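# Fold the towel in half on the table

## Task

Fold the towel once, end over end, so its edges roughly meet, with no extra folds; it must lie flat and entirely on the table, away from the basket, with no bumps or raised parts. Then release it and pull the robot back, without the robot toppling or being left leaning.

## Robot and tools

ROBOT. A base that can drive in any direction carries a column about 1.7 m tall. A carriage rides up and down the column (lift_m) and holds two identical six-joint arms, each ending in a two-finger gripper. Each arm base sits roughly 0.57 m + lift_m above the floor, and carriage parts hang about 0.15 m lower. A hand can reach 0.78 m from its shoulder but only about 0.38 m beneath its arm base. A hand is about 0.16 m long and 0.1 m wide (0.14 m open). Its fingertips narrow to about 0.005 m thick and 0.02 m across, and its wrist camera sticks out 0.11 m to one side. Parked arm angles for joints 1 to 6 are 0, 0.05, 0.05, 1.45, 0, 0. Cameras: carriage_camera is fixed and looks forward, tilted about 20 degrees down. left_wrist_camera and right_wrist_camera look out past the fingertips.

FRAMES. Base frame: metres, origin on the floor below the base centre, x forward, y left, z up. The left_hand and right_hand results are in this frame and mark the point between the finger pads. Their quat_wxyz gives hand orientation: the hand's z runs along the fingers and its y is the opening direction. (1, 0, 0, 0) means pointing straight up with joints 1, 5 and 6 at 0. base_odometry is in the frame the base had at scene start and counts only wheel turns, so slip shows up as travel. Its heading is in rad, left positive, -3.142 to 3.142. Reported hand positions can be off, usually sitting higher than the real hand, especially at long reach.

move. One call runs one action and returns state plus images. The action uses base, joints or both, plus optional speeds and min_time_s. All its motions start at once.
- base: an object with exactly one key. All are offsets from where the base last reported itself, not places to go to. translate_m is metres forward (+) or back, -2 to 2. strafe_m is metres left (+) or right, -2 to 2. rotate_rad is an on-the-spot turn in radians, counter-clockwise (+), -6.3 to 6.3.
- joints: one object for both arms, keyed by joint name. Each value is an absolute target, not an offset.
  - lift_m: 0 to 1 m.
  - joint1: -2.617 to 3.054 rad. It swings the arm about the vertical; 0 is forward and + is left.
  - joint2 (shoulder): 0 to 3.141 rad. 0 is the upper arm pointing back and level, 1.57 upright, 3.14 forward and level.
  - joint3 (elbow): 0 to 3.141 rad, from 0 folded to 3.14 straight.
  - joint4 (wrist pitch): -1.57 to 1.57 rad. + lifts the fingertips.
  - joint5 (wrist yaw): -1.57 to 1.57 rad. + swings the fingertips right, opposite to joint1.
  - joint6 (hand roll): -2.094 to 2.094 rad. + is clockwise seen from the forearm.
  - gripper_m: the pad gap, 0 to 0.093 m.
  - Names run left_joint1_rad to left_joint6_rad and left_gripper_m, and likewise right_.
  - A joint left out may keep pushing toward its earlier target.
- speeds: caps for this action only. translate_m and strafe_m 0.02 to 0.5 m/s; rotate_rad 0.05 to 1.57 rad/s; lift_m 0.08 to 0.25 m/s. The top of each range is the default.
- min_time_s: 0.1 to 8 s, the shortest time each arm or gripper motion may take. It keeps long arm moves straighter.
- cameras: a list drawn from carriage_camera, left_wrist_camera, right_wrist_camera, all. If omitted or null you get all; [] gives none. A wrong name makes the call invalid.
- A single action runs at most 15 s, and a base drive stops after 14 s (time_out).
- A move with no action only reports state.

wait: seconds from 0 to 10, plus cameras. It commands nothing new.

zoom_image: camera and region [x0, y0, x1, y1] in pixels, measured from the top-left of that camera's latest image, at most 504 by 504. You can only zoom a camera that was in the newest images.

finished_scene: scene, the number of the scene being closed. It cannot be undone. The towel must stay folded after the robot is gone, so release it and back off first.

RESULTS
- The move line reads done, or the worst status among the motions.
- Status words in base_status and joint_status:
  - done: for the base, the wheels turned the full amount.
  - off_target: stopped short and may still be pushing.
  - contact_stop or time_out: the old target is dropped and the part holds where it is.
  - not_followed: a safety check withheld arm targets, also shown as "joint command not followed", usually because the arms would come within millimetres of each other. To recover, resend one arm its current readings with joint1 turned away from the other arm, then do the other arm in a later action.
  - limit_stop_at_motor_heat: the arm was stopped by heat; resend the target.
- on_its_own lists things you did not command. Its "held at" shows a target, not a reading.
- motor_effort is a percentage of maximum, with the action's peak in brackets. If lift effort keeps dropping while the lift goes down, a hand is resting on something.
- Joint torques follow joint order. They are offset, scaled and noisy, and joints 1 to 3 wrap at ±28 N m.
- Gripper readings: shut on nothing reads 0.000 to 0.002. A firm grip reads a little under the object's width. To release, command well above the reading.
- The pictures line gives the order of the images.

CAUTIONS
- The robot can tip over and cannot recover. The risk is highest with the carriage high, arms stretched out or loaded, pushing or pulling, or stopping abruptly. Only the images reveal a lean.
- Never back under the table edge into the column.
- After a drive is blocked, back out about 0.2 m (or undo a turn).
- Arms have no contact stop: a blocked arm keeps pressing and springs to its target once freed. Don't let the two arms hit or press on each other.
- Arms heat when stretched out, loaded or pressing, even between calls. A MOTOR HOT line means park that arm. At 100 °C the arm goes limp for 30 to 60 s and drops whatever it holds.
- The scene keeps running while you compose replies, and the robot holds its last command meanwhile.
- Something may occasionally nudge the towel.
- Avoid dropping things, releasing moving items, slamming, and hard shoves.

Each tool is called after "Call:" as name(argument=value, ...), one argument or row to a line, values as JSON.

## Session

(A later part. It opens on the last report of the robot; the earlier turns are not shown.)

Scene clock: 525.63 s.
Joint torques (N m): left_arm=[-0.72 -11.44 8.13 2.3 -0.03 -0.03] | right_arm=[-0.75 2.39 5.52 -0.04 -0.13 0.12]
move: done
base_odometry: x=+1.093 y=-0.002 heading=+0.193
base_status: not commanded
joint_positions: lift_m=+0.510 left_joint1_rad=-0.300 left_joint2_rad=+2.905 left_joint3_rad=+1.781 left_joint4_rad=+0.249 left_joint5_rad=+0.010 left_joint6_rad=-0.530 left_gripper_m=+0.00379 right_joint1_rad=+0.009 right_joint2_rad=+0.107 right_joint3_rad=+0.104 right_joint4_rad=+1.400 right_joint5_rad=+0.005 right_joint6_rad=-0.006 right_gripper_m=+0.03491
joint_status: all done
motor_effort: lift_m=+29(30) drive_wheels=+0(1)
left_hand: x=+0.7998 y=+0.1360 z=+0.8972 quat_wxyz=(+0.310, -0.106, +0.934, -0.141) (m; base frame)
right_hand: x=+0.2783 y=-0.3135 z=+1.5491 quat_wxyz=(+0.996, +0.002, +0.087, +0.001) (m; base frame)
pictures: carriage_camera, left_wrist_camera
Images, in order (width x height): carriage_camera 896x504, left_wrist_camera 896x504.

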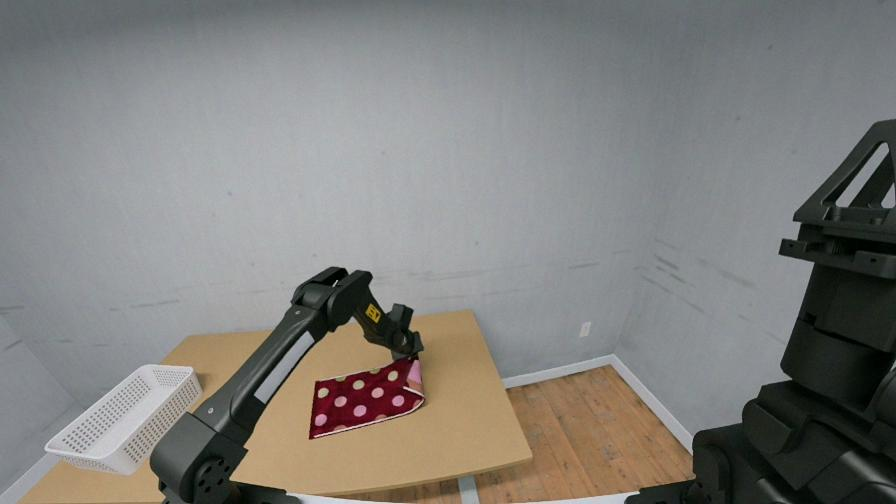

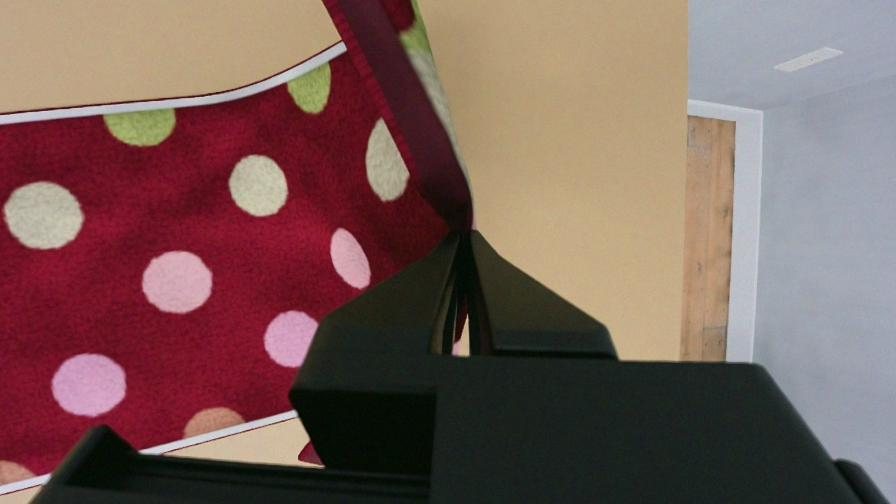

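Call:
move(
  joints={"lift_m":0.57,"left_joint1_rad":-0.02,"left_joint2_rad":2.83,"left_joint3_rad":1.66,"left_joint4_rad":0.12,"left_joint6_rad":-0.45},
  min_time_s=2.5,
  cameras=["left_wrist_camera"],
)

Call:
move(
  joints={"lift_m":0.5,"left_joint1_rad":0.18,"left_joint2_rad":2.74,"left_joint3_rad":1.48,"left_joint4_rad":0.1,"left_joint6_rad":-0.25},
  min_time_s=2,
  cameras=["left_wrist_camera"],
)

Call:
move(
  joints={"lift_m":0.43,"left_joint1_rad":0.35,"left_joint2_rad":2.71,"left_joint3_rad":1.425,"left_joint4_rad":0.13,"left_joint6_rad":-0.07},
  min_time_s=2,
  cameras=["left_wrist_camera","carriage_camera"],
)

Call:
zoom_image(
  camera="carriage_camera",
  region=[240, 330, 420, 470],
)

Scene clock: 536.40 s.
Joint torques (N m): left_arm=[0.53 -17.52 3.89 1.61 -0.02 0.16] | right_arm=[-0.77 2.45 5.42 -0.05 -0.14 0.12]
move: done
base_odometry: x=+1.093 y=-0.002 heading=+0.193
base_status: not commanded
joint_positions: lift_m=+0.570 left_joint1_rad=-0.028 left_joint2_rad=+2.884 left_joint3_rad=+1.673 left_joint4_rad=+0.135 left_joint5_rad=+0.009 left_joint6_rad=-0.460 left_gripper_m=+0.00379 right_joint1_rad=+0.009 right_joint2_rad=+0.107 right_joint3_rad=+0.104 right_joint4_rad=+1.400 right_joint5_rad=+0.005 right_joint6_rad=-0.006 right_gripper_m=+0.03491
joint_status: all done
motor_effort: lift_m=+30(39) drive_wheels=+0(1)
left_hand: x=+0.7672 y=+0.2966 z=+0.9221 quat_wxyz=(+0.237, -0.207, +0.947, -0.064) (m; base frame)
right_hand: x=+0.2783 y=-0.3135 z=+1.6090 quat_wxyz=(+0.996, +0.002, +0.087, +0.001) (m; base frame)
pictures: left_wrist_camera
Images, in order (width x height): left_wrist_camera 896x504.

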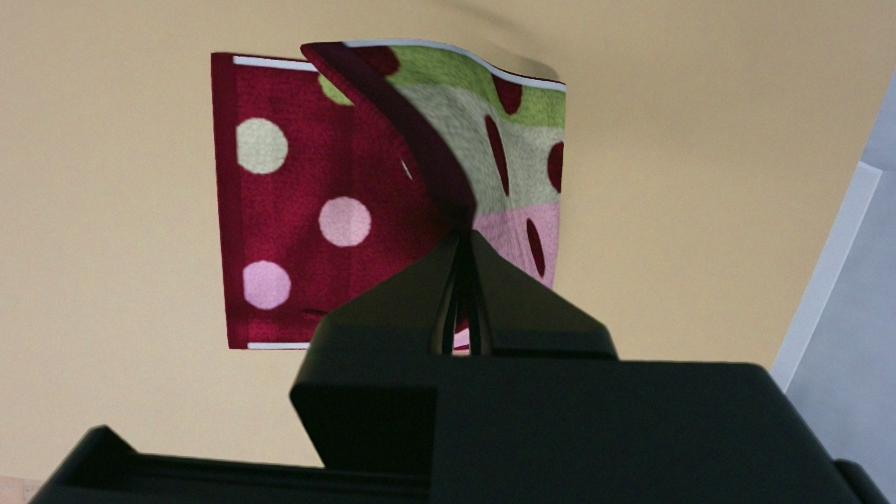

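Scene clock: 538.70 s.
Joint torques (N m): left_arm=[0.42 -16.46 3.3 1.37 0 0.14] | right_arm=[-0.8 2.35 5.35 -0.07 -0.15 0.14]
move: done
base_odometry: x=+1.093 y=-0.002 heading=+0.193
base_status: not commanded
joint_positions: lift_m=+0.500 left_joint1_rad=+0.172 left_joint2_rad=+2.791 left_joint3_rad=+1.493 left_joint4_rad=+0.115 left_joint5_rad=+0.009 left_joint6_rad=-0.261 left_gripper_m=+0.00378 right_joint1_rad=+0.009 right_joint2_rad=+0.107 right_joint3_rad=+0.104 right_joint4_rad=+1.400 right_joint5_rad=+0.005 right_joint6_rad=-0.006 right_gripper_m=+0.03491
joint_status: all done
motor_effort: lift_m=+29(31) drive_wheels=+0(1)
left_hand: x=+0.7107 y=+0.3944 z=+0.8529 quat_wxyz=(+0.192, -0.210, +0.959, -0.013) (m; base frame)
right_hand: x=+0.2783 y=-0.3135 z=+1.5391 quat_wxyz=(+0.996, +0.002, +0.087, +0.001) (m; base frame)
pictures: left_wrist_camera
Images, in order (width x height): left_wrist_camera 896x504.

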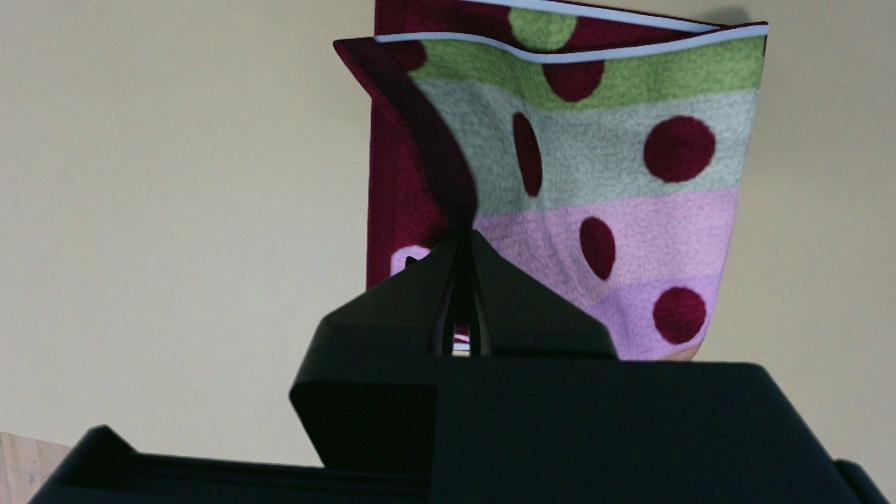

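Scene clock: 541.00 s.
Joint torques (N m): left_arm=[0.65 -16.39 3.28 1.58 0 0.13] | right_arm=[-0.75 2.47 5.55 -0.04 -0.13 0.12]
move: done
MOTOR HOT: joint 2 (shoulder) of the left arm reports 76 °C; the controller stops that arm at 100 °C. To cool a motor, set the load down, stop pushing, or move to a pose that needs little force.
base_odometry: x=+1.093 y=-0.002 heading=+0.193
base_status: not commanded
joint_positions: lift_m=+0.430 left_joint1_rad=+0.341 left_joint2_rad=+2.764 left_joint3_rad=+1.438 left_joint4_rad=+0.121 left_joint5_rad=+0.009 left_joint6_rad=-0.081 left_gripper_m=+0.00378 right_joint1_rad=+0.009 right_joint2_rad=+0.107 right_joint3_rad=+0.104 right_joint4_rad=+1.400 right_joint5_rad=+0.005 right_joint6_rad=-0.006 right_gripper_m=+0.03491
joint_status: all done
motor_effort: lift_m=+30(31) drive_wheels=+0(1)
left_hand: x=+0.6770 y=+0.4692 z=+0.7839 quat_wxyz=(+0.181, -0.205, +0.962, +0.019) (m; base frame)
right_hand: x=+0.2782 y=-0.3135 z=+1.4692 quat_wxyz=(+0.996, +0.002, +0.087, +0.001) (m; base frame)
pictures: carriage_camera, left_wrist_camera
Images, in order (width x height): carriage_camera 896x504, left_wrist_camera 896x504.

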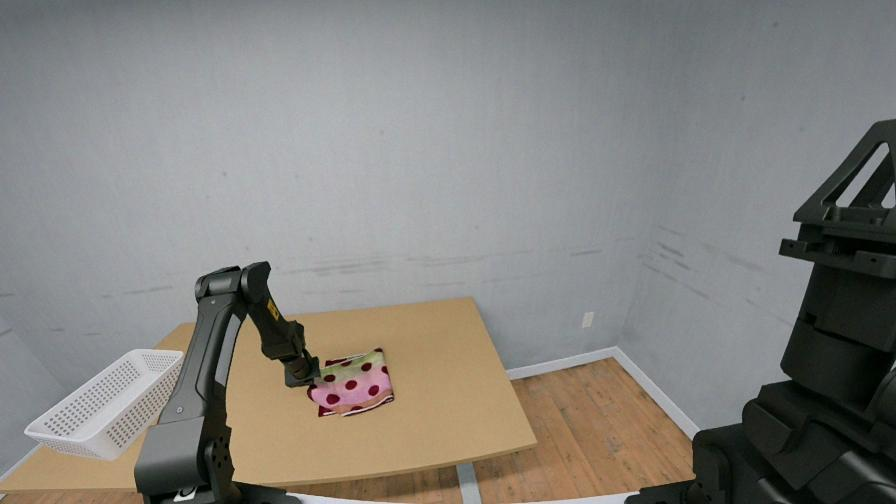

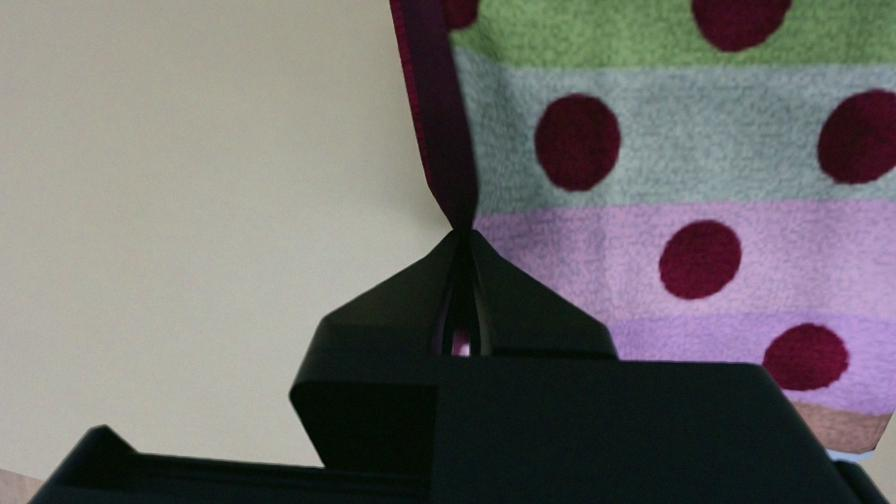

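Scaled by 2.800.

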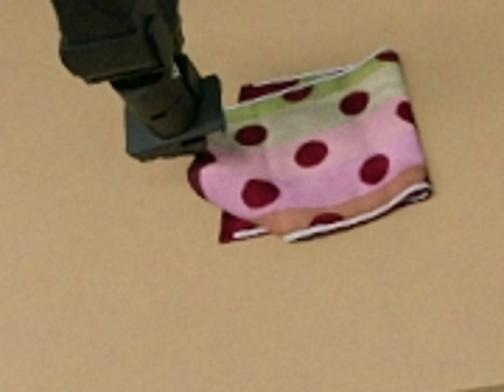

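Call:
move(
  joints={"lift_m":0.48,"left_joint1_rad":0.27,"left_joint2_rad":2.75,"left_joint3_rad":1.53,"left_joint4_rad":0.085,"left_joint6_rad":-0.13},
  min_time_s=1.5,
  cameras=["left_wrist_camera"],
)

Call:
move(
  joints={"lift_m":0.4,"left_joint1_rad":0.31,"left_joint6_rad":-0.1},
  speeds={"lift_m":0.08},
  cameras=["left_wrist_camera","carriage_camera"],
)

Call:
zoom_image(
  camera="carriage_camera",
  region=[240, 330, 420, 470],
)

Scene clock: 550.23 s.
Joint torques (N m): left_arm=[-0.75 -12.22 6.83 1.5 0 -0.07] | right_arm=[-0.72 2.43 5.39 -0.05 -0.14 0.13]
move: done
MOTOR HOT: still on. Joint 2 (shoulder) of the left arm reports 81 °C.
base_odometry: x=+1.093 y=-0.002 heading=+0.193
base_status: not commanded
joint_positions: lift_m=+0.480 left_joint1_rad=+0.278 left_joint2_rad=+2.741 left_joint3_rad=+1.508 left_joint4_rad=+0.098 left_joint5_rad=+0.009 left_joint6_rad=-0.120 left_gripper_m=+0.00378 right_joint1_rad=+0.009 right_joint2_rad=+0.107 right_joint3_rad=+0.104 right_joint4_rad=+1.400 right_joint5_rad=+0.005 right_joint6_rad=-0.006 right_gripper_m=+0.03491
joint_status: all done
motor_effort: lift_m=+30(39) drive_wheels=+1(1)
left_hand: x=+0.7186 y=+0.4501 z=+0.8583 quat_wxyz=(+0.216, -0.192, +0.957, +0.012) (m; base frame)
right_hand: x=+0.2782 y=-0.3135 z=+1.5190 quat_wxyz=(+0.996, +0.002, +0.087, +0.001) (m; base frame)
pictures: left_wrist_camera
Images, in order (width x height): left_wrist_camera 896x504.

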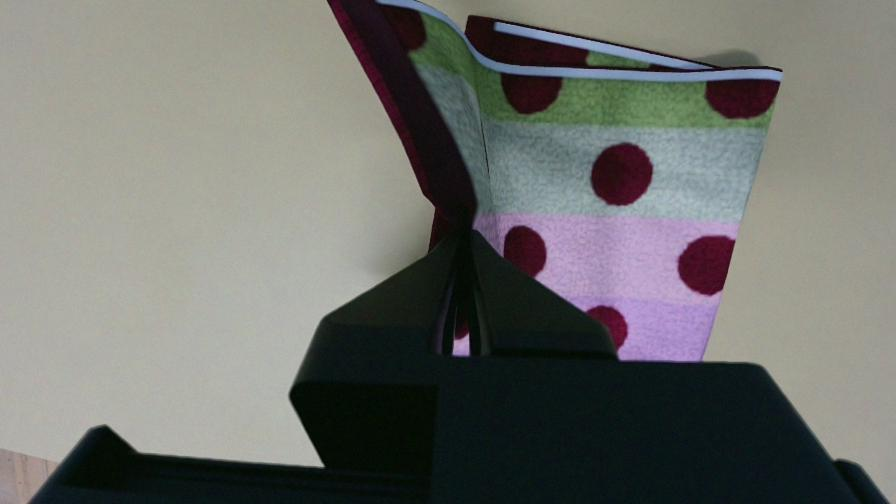

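Scene clock: 551.60 s.
Joint torques (N m): left_arm=[0.16 -12.1 6.49 1.54 0.01 0.19] | right_arm=[-0.85 2.5 5.49 -0.04 -0.15 0.12]
move: done
MOTOR HOT: still on. Joint 2 (shoulder) of the left arm reports 81 °C.
base_odometry: x=+1.093 y=-0.002 heading=+0.193
base_status: not commanded
joint_positions: lift_m=+0.400 left_joint1_rad=+0.308 left_joint2_rad=+2.741 left_joint3_rad=+1.513 left_joint4_rad=+0.091 left_joint5_rad=+0.009 left_joint6_rad=-0.110 left_gripper_m=+0.00378 right_joint1_rad=+0.009 right_joint2_rad=+0.107 right_joint3_rad=+0.104 right_joint4_rad=+1.400 right_joint5_rad=+0.005 right_joint6_rad=-0.006 right_gripper_m=+0.03491
joint_status: all done
motor_effort: lift_m=+28(30) drive_wheels=+0(1)
left_hand: x=+0.7149 y=+0.4649 z=+0.7790 quat_wxyz=(+0.215, -0.202, +0.956, +0.017) (m; base frame)
right_hand: x=+0.2782 y=-0.3135 z=+1.4392 quat_wxyz=(+0.996, +0.002, +0.087, +0.001) (m; base frame)
pictures: carriage_camera, left_wrist_camera
Images, in order (width x height): carriage_camera 896x504, left_wrist_camera 896x504.

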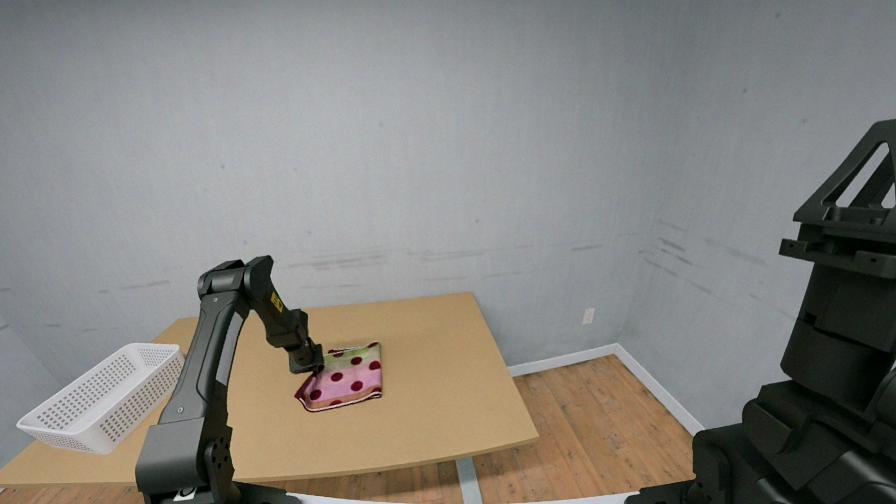

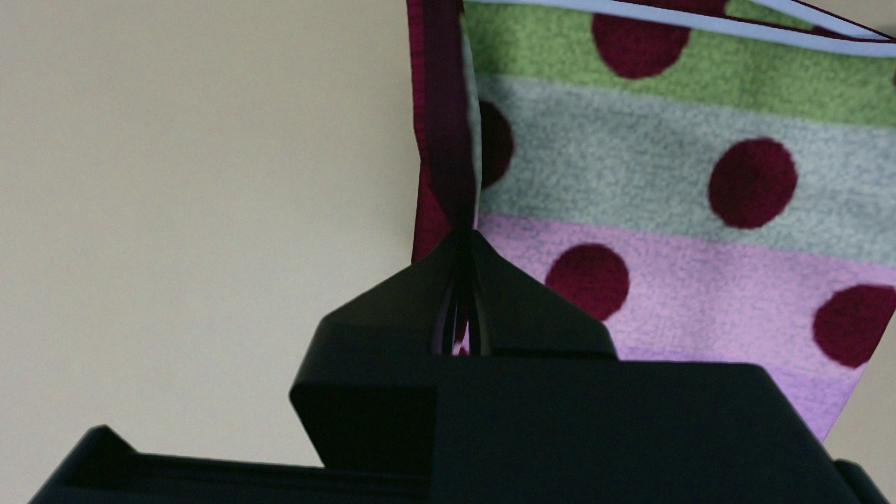

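Scaled by 2.800.

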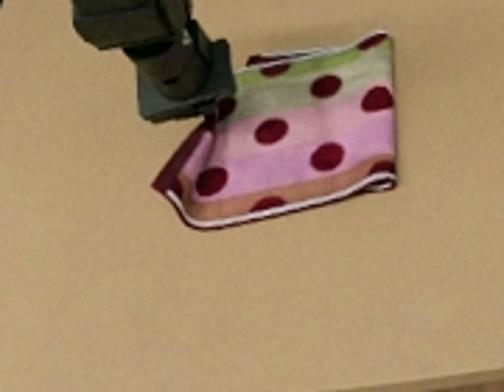

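Call:
move(
  joints={"left_joint3_rad":1.58,"left_joint4_rad":0.03},
  min_time_s=1,
  cameras=[],
)

Call:
move(
  joints={"lift_m":0.364},
  speeds={"lift_m":0.08},
  cameras=["left_wrist_camera"],
)

Call:
move(
  joints={"left_gripper_m":0.03},
  min_time_s=1.5,
  cameras=[],
)

Call:
move(
  joints={"lift_m":0.52},
  speeds={"lift_m":0.1},
  cameras=["left_wrist_camera"],
)

Call:
move(
  joints={"left_joint1_rad":0.9,"left_joint2_rad":0.9,"left_joint3_rad":0.5,"left_joint4_rad":0},
  min_time_s=2,
  cameras=["carriage_camera"],
)

Call:
zoom_image(
  camera="carriage_camera",
  region=[240, 340, 420, 480],
)

Scene clock: 558.67 s.
Joint torques (N m): left_arm=[0.02 -12.45 7.16 1.46 -0.01 0.12] | right_arm=[-0.77 2.41 5.5 -0.05 -0.13 0.1]
move: done
MOTOR HOT: still on. Joint 2 (shoulder) of the left arm reports 78 °C.
base_odometry: x=+1.093 y=-0.002 heading=+0.193
base_status: not commanded
joint_positions: lift_m=+0.400 left_joint1_rad=+0.308 left_joint2_rad=+2.741 left_joint3_rad=+1.558 left_joint4_rad=+0.046 left_joint5_rad=+0.009 left_joint6_rad=-0.110 left_gripper_m=+0.00378 right_joint1_rad=+0.009 right_joint2_rad=+0.107 right_joint3_rad=+0.104 right_joint4_rad=+1.400 right_joint5_rad=+0.005 right_joint6_rad=-0.006 right_gripper_m=+0.03491
joint_status: all done
motor_effort: lift_m=+28(30) drive_wheels=+0(1)
left_hand: x=+0.7239 y=+0.4678 z=+0.7855 quat_wxyz=(+0.215, -0.201, +0.955, +0.017) (m; base frame)
right_hand: x=+0.2782 y=-0.3135 z=+1.4392 quat_wxyz=(+0.996, +0.002, +0.087, +0.001) (m; base frame)
pictures: none
No camera images: "cameras" was empty.

Scene clock: 559.57 s.
Joint torques (N m): left_arm=[0.17 -12.57 6.67 1.46 -0.02 0.22] | right_arm=[-0.91 2.43 5.45 -0.05 -0.17 0.11]
move: done
MOTOR HOT: still on. Joint 2 (shoulder) of the left arm reports 78 °C.
base_odometry: x=+1.093 y=-0.002 heading=+0.193
base_status: not commanded
joint_positions: lift_m=+0.364 left_joint1_rad=+0.307 left_joint2_rad=+2.741 left_joint3_rad=+1.564 left_joint4_rad=+0.045 left_joint5_rad=+0.009 left_joint6_rad=-0.109 left_gripper_m=+0.00378 right_joint1_rad=+0.009 right_joint2_rad=+0.107 right_joint3_rad=+0.104 right_joint4_rad=+1.400 right_joint5_rad=+0.005 right_joint6_rad=-0.006 right_gripper_m=+0.03491
joint_status: all done
motor_effort: lift_m=+29(30) drive_wheels=-1(1)
left_hand: x=+0.7264 y=+0.4682 z=+0.7510 quat_wxyz=(+0.218, -0.201, +0.955, +0.017) (m; base frame)
right_hand: x=+0.2782 y=-0.3135 z=+1.4032 quat_wxyz=(+0.996, +0.002, +0.087, +0.001) (m; base frame)
pictures: left_wrist_camera
Images, in order (width x height): left_wrist_camera 896x504.

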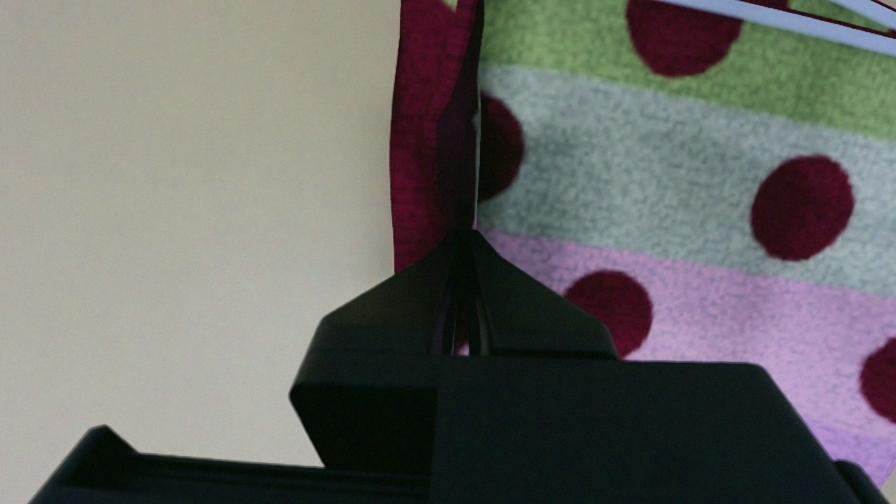

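Scene clock: 561.37 s.
Joint torques (N m): left_arm=[0.18 -12.45 6.64 1.46 0.01 0.13] | right_arm=[-0.83 2.48 5.38 -0.09 -0.13 0.11]
move: done
MOTOR HOT: still on. Joint 2 (shoulder) of the left arm reports 78 °C.
base_odometry: x=+1.093 y=-0.002 heading=+0.193
base_status: not commanded
joint_positions: lift_m=+0.364 left_joint1_rad=+0.307 left_joint2_rad=+2.741 left_joint3_rad=+1.564 left_joint4_rad=+0.045 left_joint5_rad=+0.009 left_joint6_rad=-0.109 left_gripper_m=+0.02993 right_joint1_rad=+0.009 right_joint2_rad=+0.107 right_joint3_rad=+0.104 right_joint4_rad=+1.400 right_joint5_rad=+0.005 right_joint6_rad=-0.006 right_gripper_m=+0.03491
joint_status: all done
motor_effort: lift_m=+28(30) drive_wheels=+0(1)
left_hand: x=+0.7264 y=+0.4682 z=+0.7510 quat_wxyz=(+0.218, -0.201, +0.955, +0.017) (m; base frame)
right_hand: x=+0.2782 y=-0.3135 z=+1.4032 quat_wxyz=(+0.996, +0.002, +0.087, +0.001) (m; base frame)
pictures: none
No camera images: "cameras" was empty.

Scene clock: 563.30 s.
Joint torques (N m): left_arm=[0.06 -12.4 6.41 1.53 -0.02 0.15] | right_arm=[-0.72 2.44 5.45 -0.07 -0.13 0.1]
move: done
MOTOR HOT: still on. Joint 2 (shoulder) of the left arm reports 77 °C.
base_odometry: x=+1.093 y=-0.002 heading=+0.193
base_status: not commanded
joint_positions: lift_m=+0.520 left_joint1_rad=+0.307 left_joint2_rad=+2.741 left_joint3_rad=+1.567 left_joint4_rad=+0.037 left_joint5_rad=+0.009 left_joint6_rad=-0.109 left_gripper_m=+0.02993 right_joint1_rad=+0.009 right_joint2_rad=+0.107 right_joint3_rad=+0.104 right_joint4_rad=+1.400 right_joint5_rad=+0.005 right_joint6_rad=-0.006 right_gripper_m=+0.03491
joint_status: all done
motor_effort: lift_m=+30(38) drive_wheels=-1(1)
left_hand: x=+0.7256 y=+0.4680 z=+0.9066 quat_wxyz=(+0.215, -0.201, +0.956, +0.017) (m; base frame)
right_hand: x=+0.2782 y=-0.3135 z=+1.5591 quat_wxyz=(+0.996, +0.002, +0.087, +0.001) (m; base frame)
pictures: left_wrist_camera
Images, in order (width x height): left_wrist_camera 896x504.

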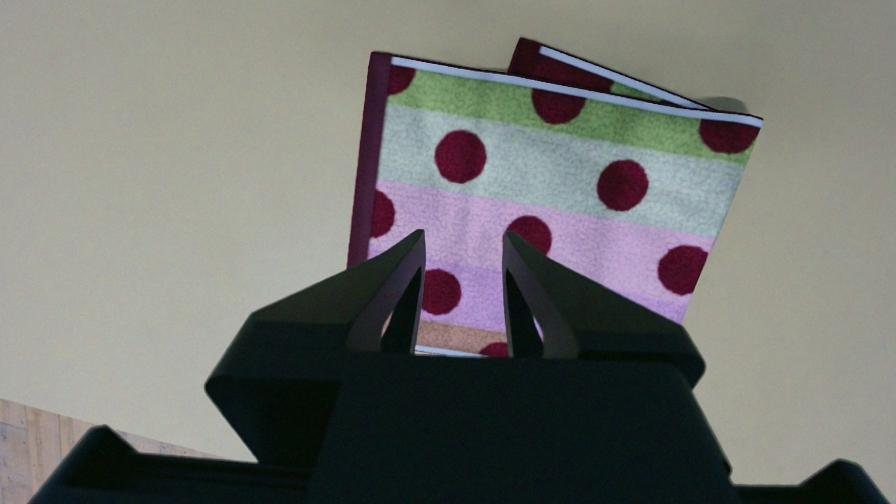

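Scene clock: 565.60 s.
Joint torques (N m): left_arm=[0.64 -3.15 7.02 2.55 0.03 0.16] | right_arm=[-0.77 2.44 5.49 -0.07 -0.16 0.12]
move: done
MOTOR HOT: still on. Joint 2 (shoulder) of the left arm reports 77 °C.
base_odometry: x=+1.093 y=-0.002 heading=+0.193
base_status: not commanded
joint_positions: lift_m=+0.520 left_joint1_rad=+0.891 left_joint2_rad=+0.912 left_joint3_rad=+0.519 left_joint4_rad=+0.019 left_joint5_rad=+0.007 left_joint6_rad=-0.108 left_gripper_m=+0.02993 right_joint1_rad=+0.009 right_joint2_rad=+0.107 right_joint3_rad=+0.104 right_joint4_rad=+1.400 right_joint5_rad=+0.005 right_joint6_rad=-0.006 right_gripper_m=+0.03491
joint_status: all done
motor_effort: lift_m=+31(31) drive_wheels=+0(1)
left_hand: x=+0.4454 y=+0.5742 z=+1.3101 quat_wxyz=(+0.522, -0.394, +0.726, +0.212) (m; base frame)
right_hand: x=+0.2782 y=-0.3135 z=+1.5591 quat_wxyz=(+0.996, +0.002, +0.087, +0.001) (m; base frame)
pictures: carriage_camera
Images, in order (width x height): carriage_camera 896x504.

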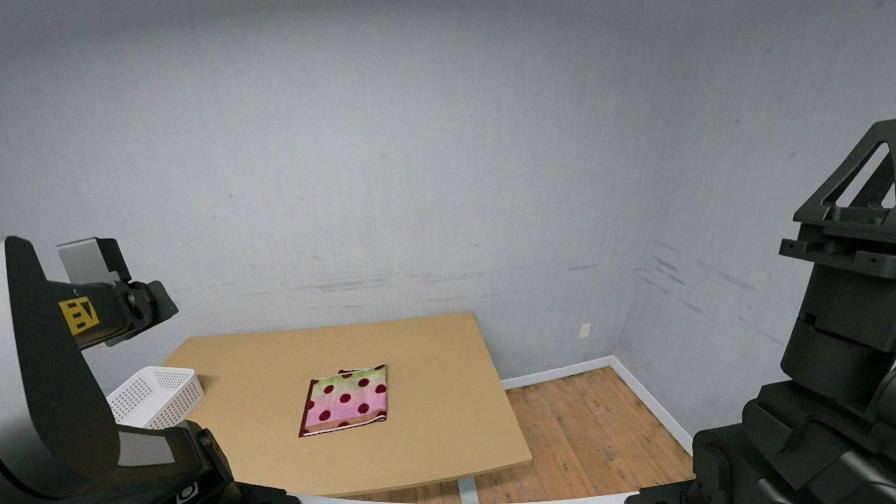

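Scaled by 2.800.

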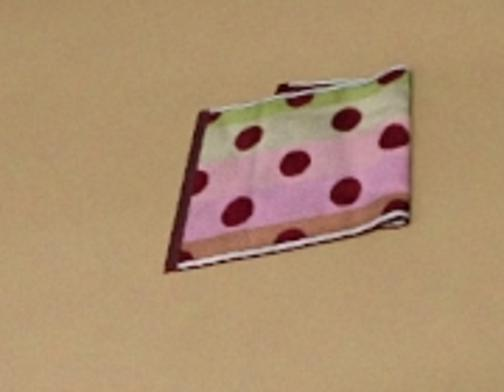

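Call:
move(
  joints={"lift_m":0.72,"left_joint1_rad":0.15,"left_joint2_rad":2.0,"left_joint3_rad":1.0,"left_joint4_rad":-0.4,"left_joint6_rad":0},
  min_time_s=2.5,
  cameras=["left_wrist_camera","carriage_camera"],
)

Call:
zoom_image(
  camera="left_wrist_camera",
  region=[200, 0, 704, 300],
)

Scene clock: 575.23 s.
Joint torques (N m): left_arm=[-0.68 -6.89 7.76 0.87 0.02 0.12] | right_arm=[-0.72 2.47 5.61 -0.05 -0.14 0.09]
move: done
MOTOR HOT: cleared for the motors of the left arm.
base_odometry: x=+1.093 y=-0.002 heading=+0.193
base_status: not commanded
joint_positions: lift_m=+0.720 left_joint1_rad=+0.158 left_joint2_rad=+1.976 left_joint3_rad=+0.977 left_joint4_rad=-0.385 left_joint5_rad=+0.006 left_joint6_rad=-0.010 left_gripper_m=+0.02993 right_joint1_rad=+0.009 right_joint2_rad=+0.107 right_joint3_rad=+0.104 right_joint4_rad=+1.400 right_joint5_rad=+0.005 right_joint6_rad=-0.006 right_gripper_m=+0.03491
joint_status: all done
motor_effort: lift_m=+32(39) drive_wheels=+0(1)
left_hand: x=+0.5814 y=+0.3676 z=+1.2568 quat_wxyz=(+0.093, -0.083, +0.992, +0.004) (m; base frame)
right_hand: x=+0.2782 y=-0.3135 z=+1.7590 quat_wxyz=(+0.996, +0.002, +0.087, +0.001) (m; base frame)
pictures: carriage_camera, left_wrist_camera
Images, in order (width x height): carriage_camera 896x504, left_wrist_camera 896x504.

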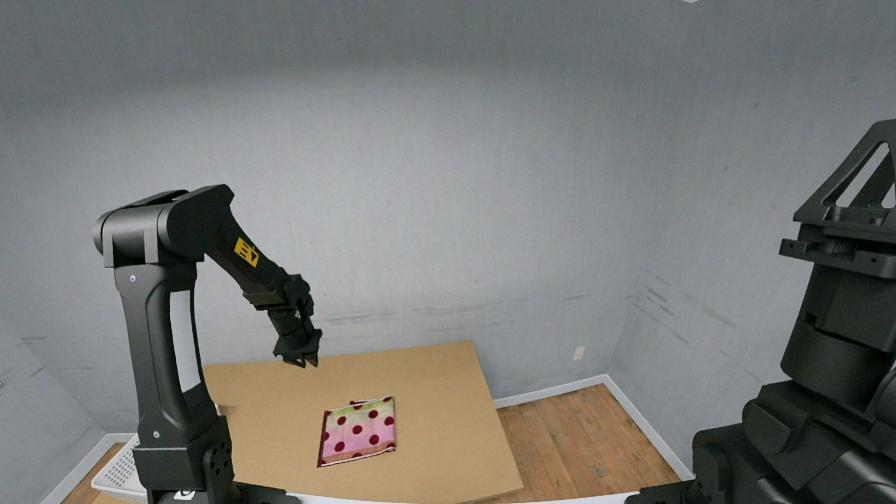

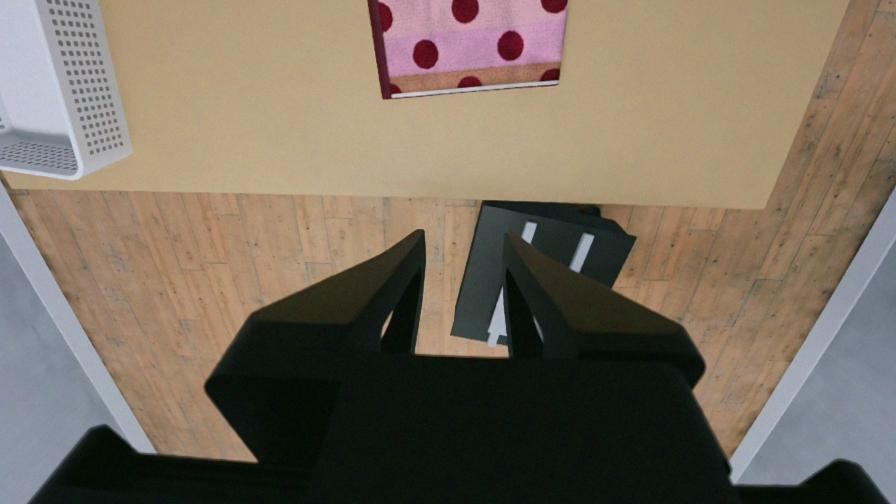

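Scaled by 1.000.

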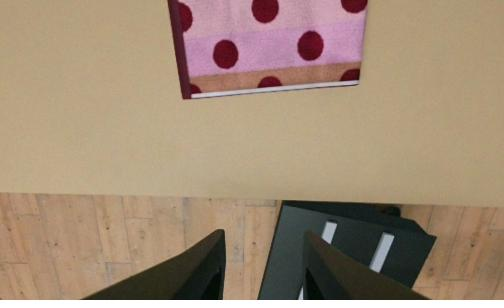

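Call:
move(
  joints={"left_joint4_rad":0.05},
  cameras=["left_wrist_camera"],
)

Call:
zoom_image(
  camera="left_wrist_camera",
  region=[300, 0, 640, 240],
)

Scene clock: 579.57 s.
Joint torques (N m): left_arm=[-0.73 -7.58 8.44 2.1 0.02 0.14] | right_arm=[-0.83 2.37 5.46 -0.06 -0.15 0.11]
move: done
base_odometry: x=+1.093 y=-0.002 heading=+0.193
base_status: not commanded
joint_positions: lift_m=+0.720 left_joint1_rad=+0.158 left_joint2_rad=+1.976 left_joint3_rad=+0.977 left_joint4_rad=+0.042 left_joint5_rad=+0.006 left_joint6_rad=-0.010 left_gripper_m=+0.02993 right_joint1_rad=+0.009 right_joint2_rad=+0.107 right_joint3_rad=+0.104 right_joint4_rad=+1.400 right_joint5_rad=+0.005 right_joint6_rad=-0.006 right_gripper_m=+0.03491
joint_status: all done
motor_effort: lift_m=+31(32) drive_wheels=+0(1)
left_hand: x=+0.6761 y=+0.3826 z=+1.2973 quat_wxyz=(+0.301, -0.079, +0.950, +0.019) (m; base frame)
right_hand: x=+0.2782 y=-0.3135 z=+1.7590 quat_wxyz=(+0.996, +0.002, +0.087, +0.001) (m; base frame)
pictures: left_wrist_camera
Images, in order (width x height): left_wrist_camera 896x504.

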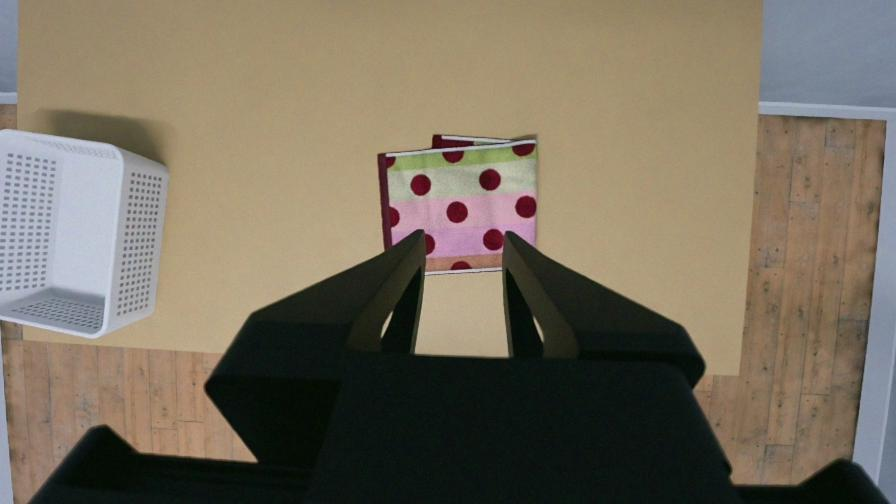

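Scaled by 1.482.

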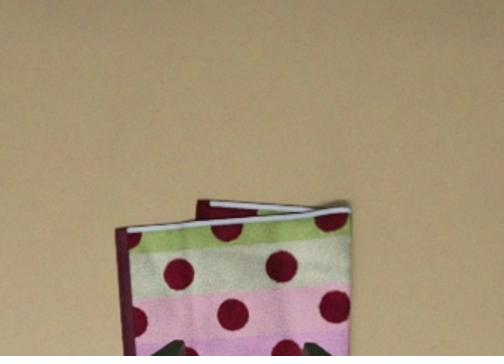

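Call:
move(
  joints={"lift_m":0.5,"left_joint1_rad":0.37,"left_joint2_rad":2.76,"left_joint3_rad":1.56,"left_joint4_rad":0.04,"left_joint6_rad":-0.11,"left_gripper_m":0.036},
  min_time_s=2.5,
  cameras=[],
)

Call:
move(
  joints={"lift_m":0.39},
  cameras=["left_wrist_camera"],
)

Scene clock: 591.03 s.
Joint torques (N m): left_arm=[0.66 -10.61 6.97 1.51 0 -0.09] | right_arm=[-0.73 2.39 5.52 -0.06 -0.14 0.13]
move: done
base_odometry: x=+1.093 y=-0.002 heading=+0.193
base_status: not commanded
joint_positions: lift_m=+0.500 left_joint1_rad=+0.362 left_joint2_rad=+2.727 left_joint3_rad=+1.538 left_joint4_rad=+0.049 left_joint5_rad=+0.006 left_joint6_rad=-0.100 left_gripper_m=+0.03589 right_joint1_rad=+0.009 right_joint2_rad=+0.107 right_joint3_rad=+0.104 right_joint4_rad=+1.400 right_joint5_rad=+0.005 right_joint6_rad=-0.006 right_gripper_m=+0.03491
joint_status: all done
motor_effort: lift_m=+30(31) drive_wheels=+0(1)
left_hand: x=+0.7116 y=+0.4933 z=+0.8876 quat_wxyz=(+0.213, -0.223, +0.951, +0.025) (m; base frame)
right_hand: x=+0.2782 y=-0.3135 z=+1.5391 quat_wxyz=(+0.996, +0.002, +0.087, +0.001) (m; base frame)
pictures: none
No camera images: "cameras" was empty.

Scene clock: 592.00 s.
Joint torques (N m): left_arm=[0.57 -11.82 6.31 1.53 0.02 -0.08] | right_arm=[-0.73 2.36 5.44 -0.06 -0.15 0.15]
move: done
base_odometry: x=+1.093 y=-0.002 heading=+0.193
base_status: not commanded
joint_positions: lift_m=+0.390 left_joint1_rad=+0.362 left_joint2_rad=+2.742 left_joint3_rad=+1.547 left_joint4_rad=+0.043 left_joint5_rad=+0.006 left_joint6_rad=-0.100 left_gripper_m=+0.03589 right_joint1_rad=+0.009 right_joint2_rad=+0.107 right_joint3_rad=+0.104 right_joint4_rad=+1.400 right_joint5_rad=+0.005 right_joint6_rad=-0.006 right_gripper_m=+0.03491
joint_status: all done
motor_effort: lift_m=+30(30) drive_wheels=+0(1)
left_hand: x=+0.7092 y=+0.4924 z=+0.7715 quat_wxyz=(+0.207, -0.223, +0.952, +0.024) (m; base frame)
right_hand: x=+0.2782 y=-0.3135 z=+1.4292 quat_wxyz=(+0.996, +0.002, +0.087, +0.001) (m; base frame)
pictures: left_wrist_camera
Images, in order (width x height): left_wrist_camera 896x504.

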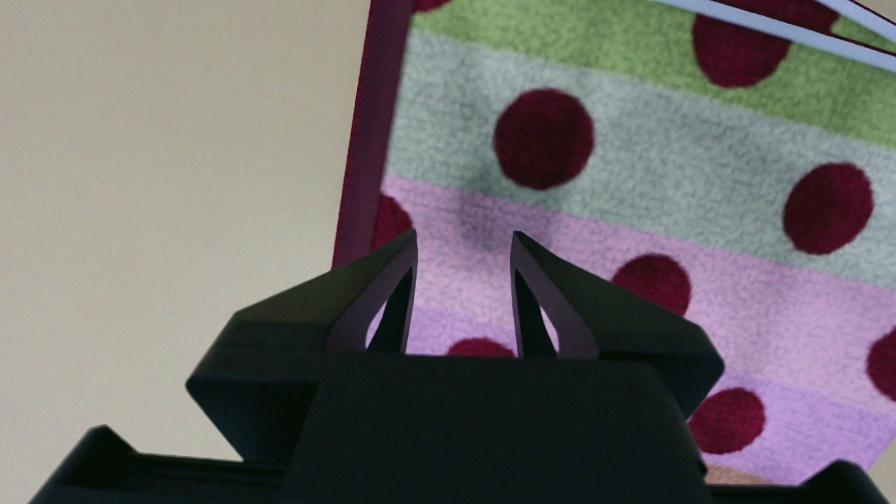

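Call:
move(
  joints={"left_joint1_rad":0.445,"left_joint6_rad":0.12,"lift_m":0.372},
  cameras=["left_wrist_camera"],
)

Call:
move(
  joints={"lift_m":0.337},
  speeds={"lift_m":0.08},
  cameras=["left_wrist_camera"],
)

Call:
move(
  joints={"left_gripper_m":0},
  min_time_s=1.5,
  cameras=[],
)

Call:
move(
  joints={"lift_m":0.46},
  speeds={"lift_m":0.08},
  cameras=["left_wrist_camera"],
)

Scene clock: 597.73 s.
Joint torques (N m): left_arm=[-0.38 -11.97 6.13 1.57 0.01 0.14] | right_arm=[-0.77 2.43 5.46 -0.05 -0.14 0.11]
move: done
base_odometry: x=+1.093 y=-0.002 heading=+0.193
base_status: not commanded
joint_positions: lift_m=+0.372 left_joint1_rad=+0.447 left_joint2_rad=+2.746 left_joint3_rad=+1.549 left_joint4_rad=+0.043 left_joint5_rad=+0.006 left_joint6_rad=+0.109 left_gripper_m=+0.03589 right_joint1_rad=+0.009 right_joint2_rad=+0.107 right_joint3_rad=+0.104 right_joint4_rad=+1.400 right_joint5_rad=+0.005 right_joint6_rad=-0.006 right_gripper_m=+0.03491
joint_status: all done
motor_effort: lift_m=+29(31) drive_wheels=+1(1)
left_hand: x=+0.6916 y=+0.5321 z=+0.7522 quat_wxyz=(+0.199, -0.164, +0.965, +0.054) (m; base frame)
right_hand: x=+0.2782 y=-0.3135 z=+1.4111 quat_wxyz=(+0.996, +0.002, +0.087, +0.001) (m; base frame)
pictures: left_wrist_camera
Images, in order (width x height): left_wrist_camera 896x504.

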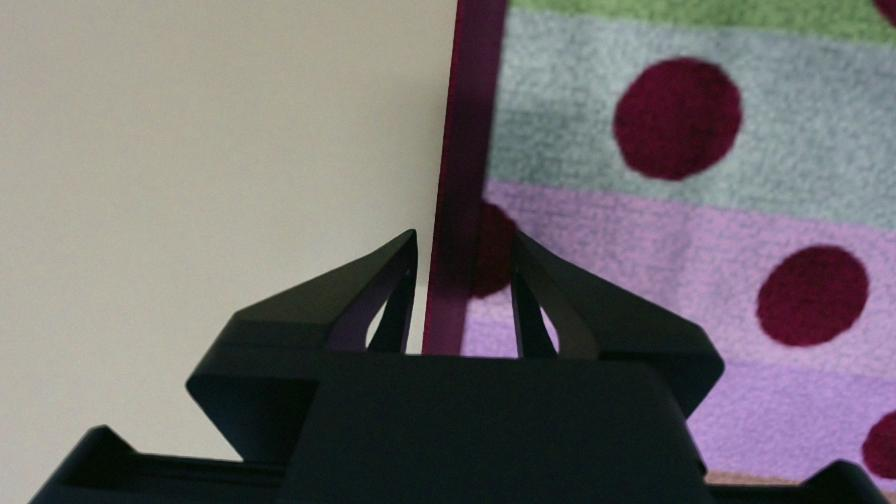

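Scene clock: 598.53 s.
Joint torques (N m): left_arm=[-0.32 -10.8 4.6 1.17 0.06 0.15] | right_arm=[-0.8 2.43 5.52 -0.03 -0.16 0.1]
move: done
base_odometry: x=+1.093 y=-0.002 heading=+0.193
base_status: not commanded
joint_positions: lift_m=+0.337 left_joint1_rad=+0.447 left_joint2_rad=+2.728 left_joint3_rad=+1.569 left_joint4_rad=+0.094 left_joint5_rad=+0.007 left_joint6_rad=+0.110 left_gripper_m=+0.03589 right_joint1_rad=+0.009 right_joint2_rad=+0.107 right_joint3_rad=+0.104 right_joint4_rad=+1.400 right_joint5_rad=+0.005 right_joint6_rad=-0.006 right_gripper_m=+0.03491
joint_status: all done
motor_effort: lift_m=+26(27) drive_wheels=-1(1)
left_hand: x=+0.7149 y=+0.5430 z=+0.7375 quat_wxyz=(+0.242, -0.162, +0.955, +0.066) (m; base frame)
right_hand: x=+0.2782 y=-0.3135 z=+1.3763 quat_wxyz=(+0.996, +0.002, +0.087, +0.001) (m; base frame)
pictures: left_wrist_camera
Images, in order (width x height): left_wrist_camera 896x504.

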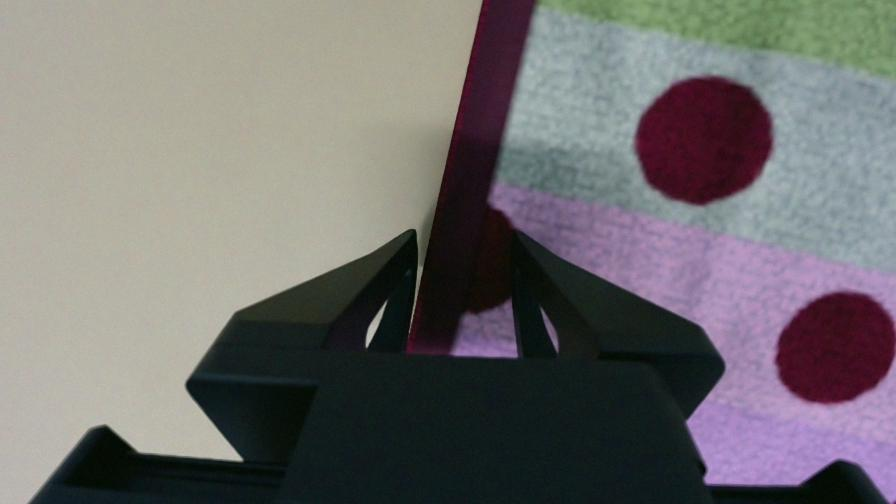

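Scene clock: 600.33 s.
Joint torques (N m): left_arm=[0.12 -10.89 4.67 1.09 -0.09 0.14] | right_arm=[-0.87 2.36 5.5 -0.05 -0.14 0.11]
move: done
base_odometry: x=+1.093 y=-0.002 heading=+0.193
base_status: not commanded
joint_positions: lift_m=+0.337 left_joint1_rad=+0.443 left_joint2_rad=+2.728 left_joint3_rad=+1.569 left_joint4_rad=+0.101 left_joint5_rad=+0.018 left_joint6_rad=+0.111 left_gripper_m=+0.00314 right_joint1_rad=+0.009 right_joint2_rad=+0.107 right_joint3_rad=+0.104 right_joint4_rad=+1.400 right_joint5_rad=+0.005 right_joint6_rad=-0.006 right_gripper_m=+0.03491
joint_status: all done
motor_effort: lift_m=+26(27) drive_wheels=-1(1)
left_hand: x=+0.7179 y=+0.5399 z=+0.7383 quat_wxyz=(+0.246, -0.158, +0.954, +0.061) (m; base frame)
right_hand: x=+0.2782 y=-0.3135 z=+1.3763 quat_wxyz=(+0.996, +0.002, +0.087, +0.001) (m; base frame)
pictures: none
No camera images: "cameras" was empty.

Scene clock: 602.30 s.
Joint torques (N m): left_arm=[-0.01 -11.02 4.53 1.59 -0.03 0.17] | right_arm=[-0.79 2.4 5.56 -0.02 -0.15 0.1]
move: done
base_odometry: x=+1.093 y=-0.002 heading=+0.193
base_status: not commanded
joint_positions: lift_m=+0.460 left_joint1_rad=+0.443 left_joint2_rad=+2.730 left_joint3_rad=+1.569 left_joint4_rad=+0.050 left_joint5_rad=+0.014 left_joint6_rad=+0.111 left_gripper_m=+0.00300 right_joint1_rad=+0.009 right_joint2_rad=+0.107 right_joint3_rad=+0.104 right_joint4_rad=+1.400 right_joint5_rad=+0.005 right_joint6_rad=-0.006 right_gripper_m=+0.03491
joint_status: all done
motor_effort: lift_m=+31(37) drive_wheels=-1(1)
left_hand: x=+0.7068 y=+0.5355 z=+0.8536 quat_wxyz=(+0.221, -0.160, +0.961, +0.056) (m; base frame)
right_hand: x=+0.2782 y=-0.3135 z=+1.4989 quat_wxyz=(+0.996, +0.002, +0.087, +0.001) (m; base frame)
pictures: left_wrist_camera
Images, in order (width x height): left_wrist_camera 896x504.

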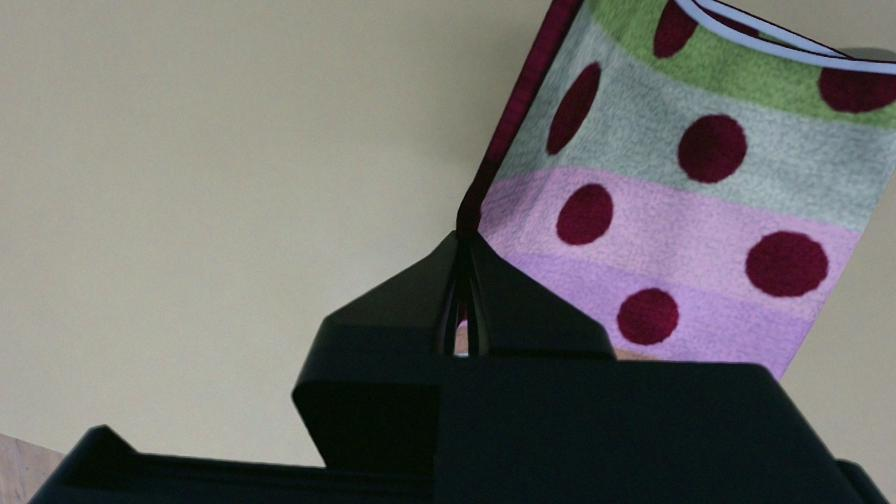

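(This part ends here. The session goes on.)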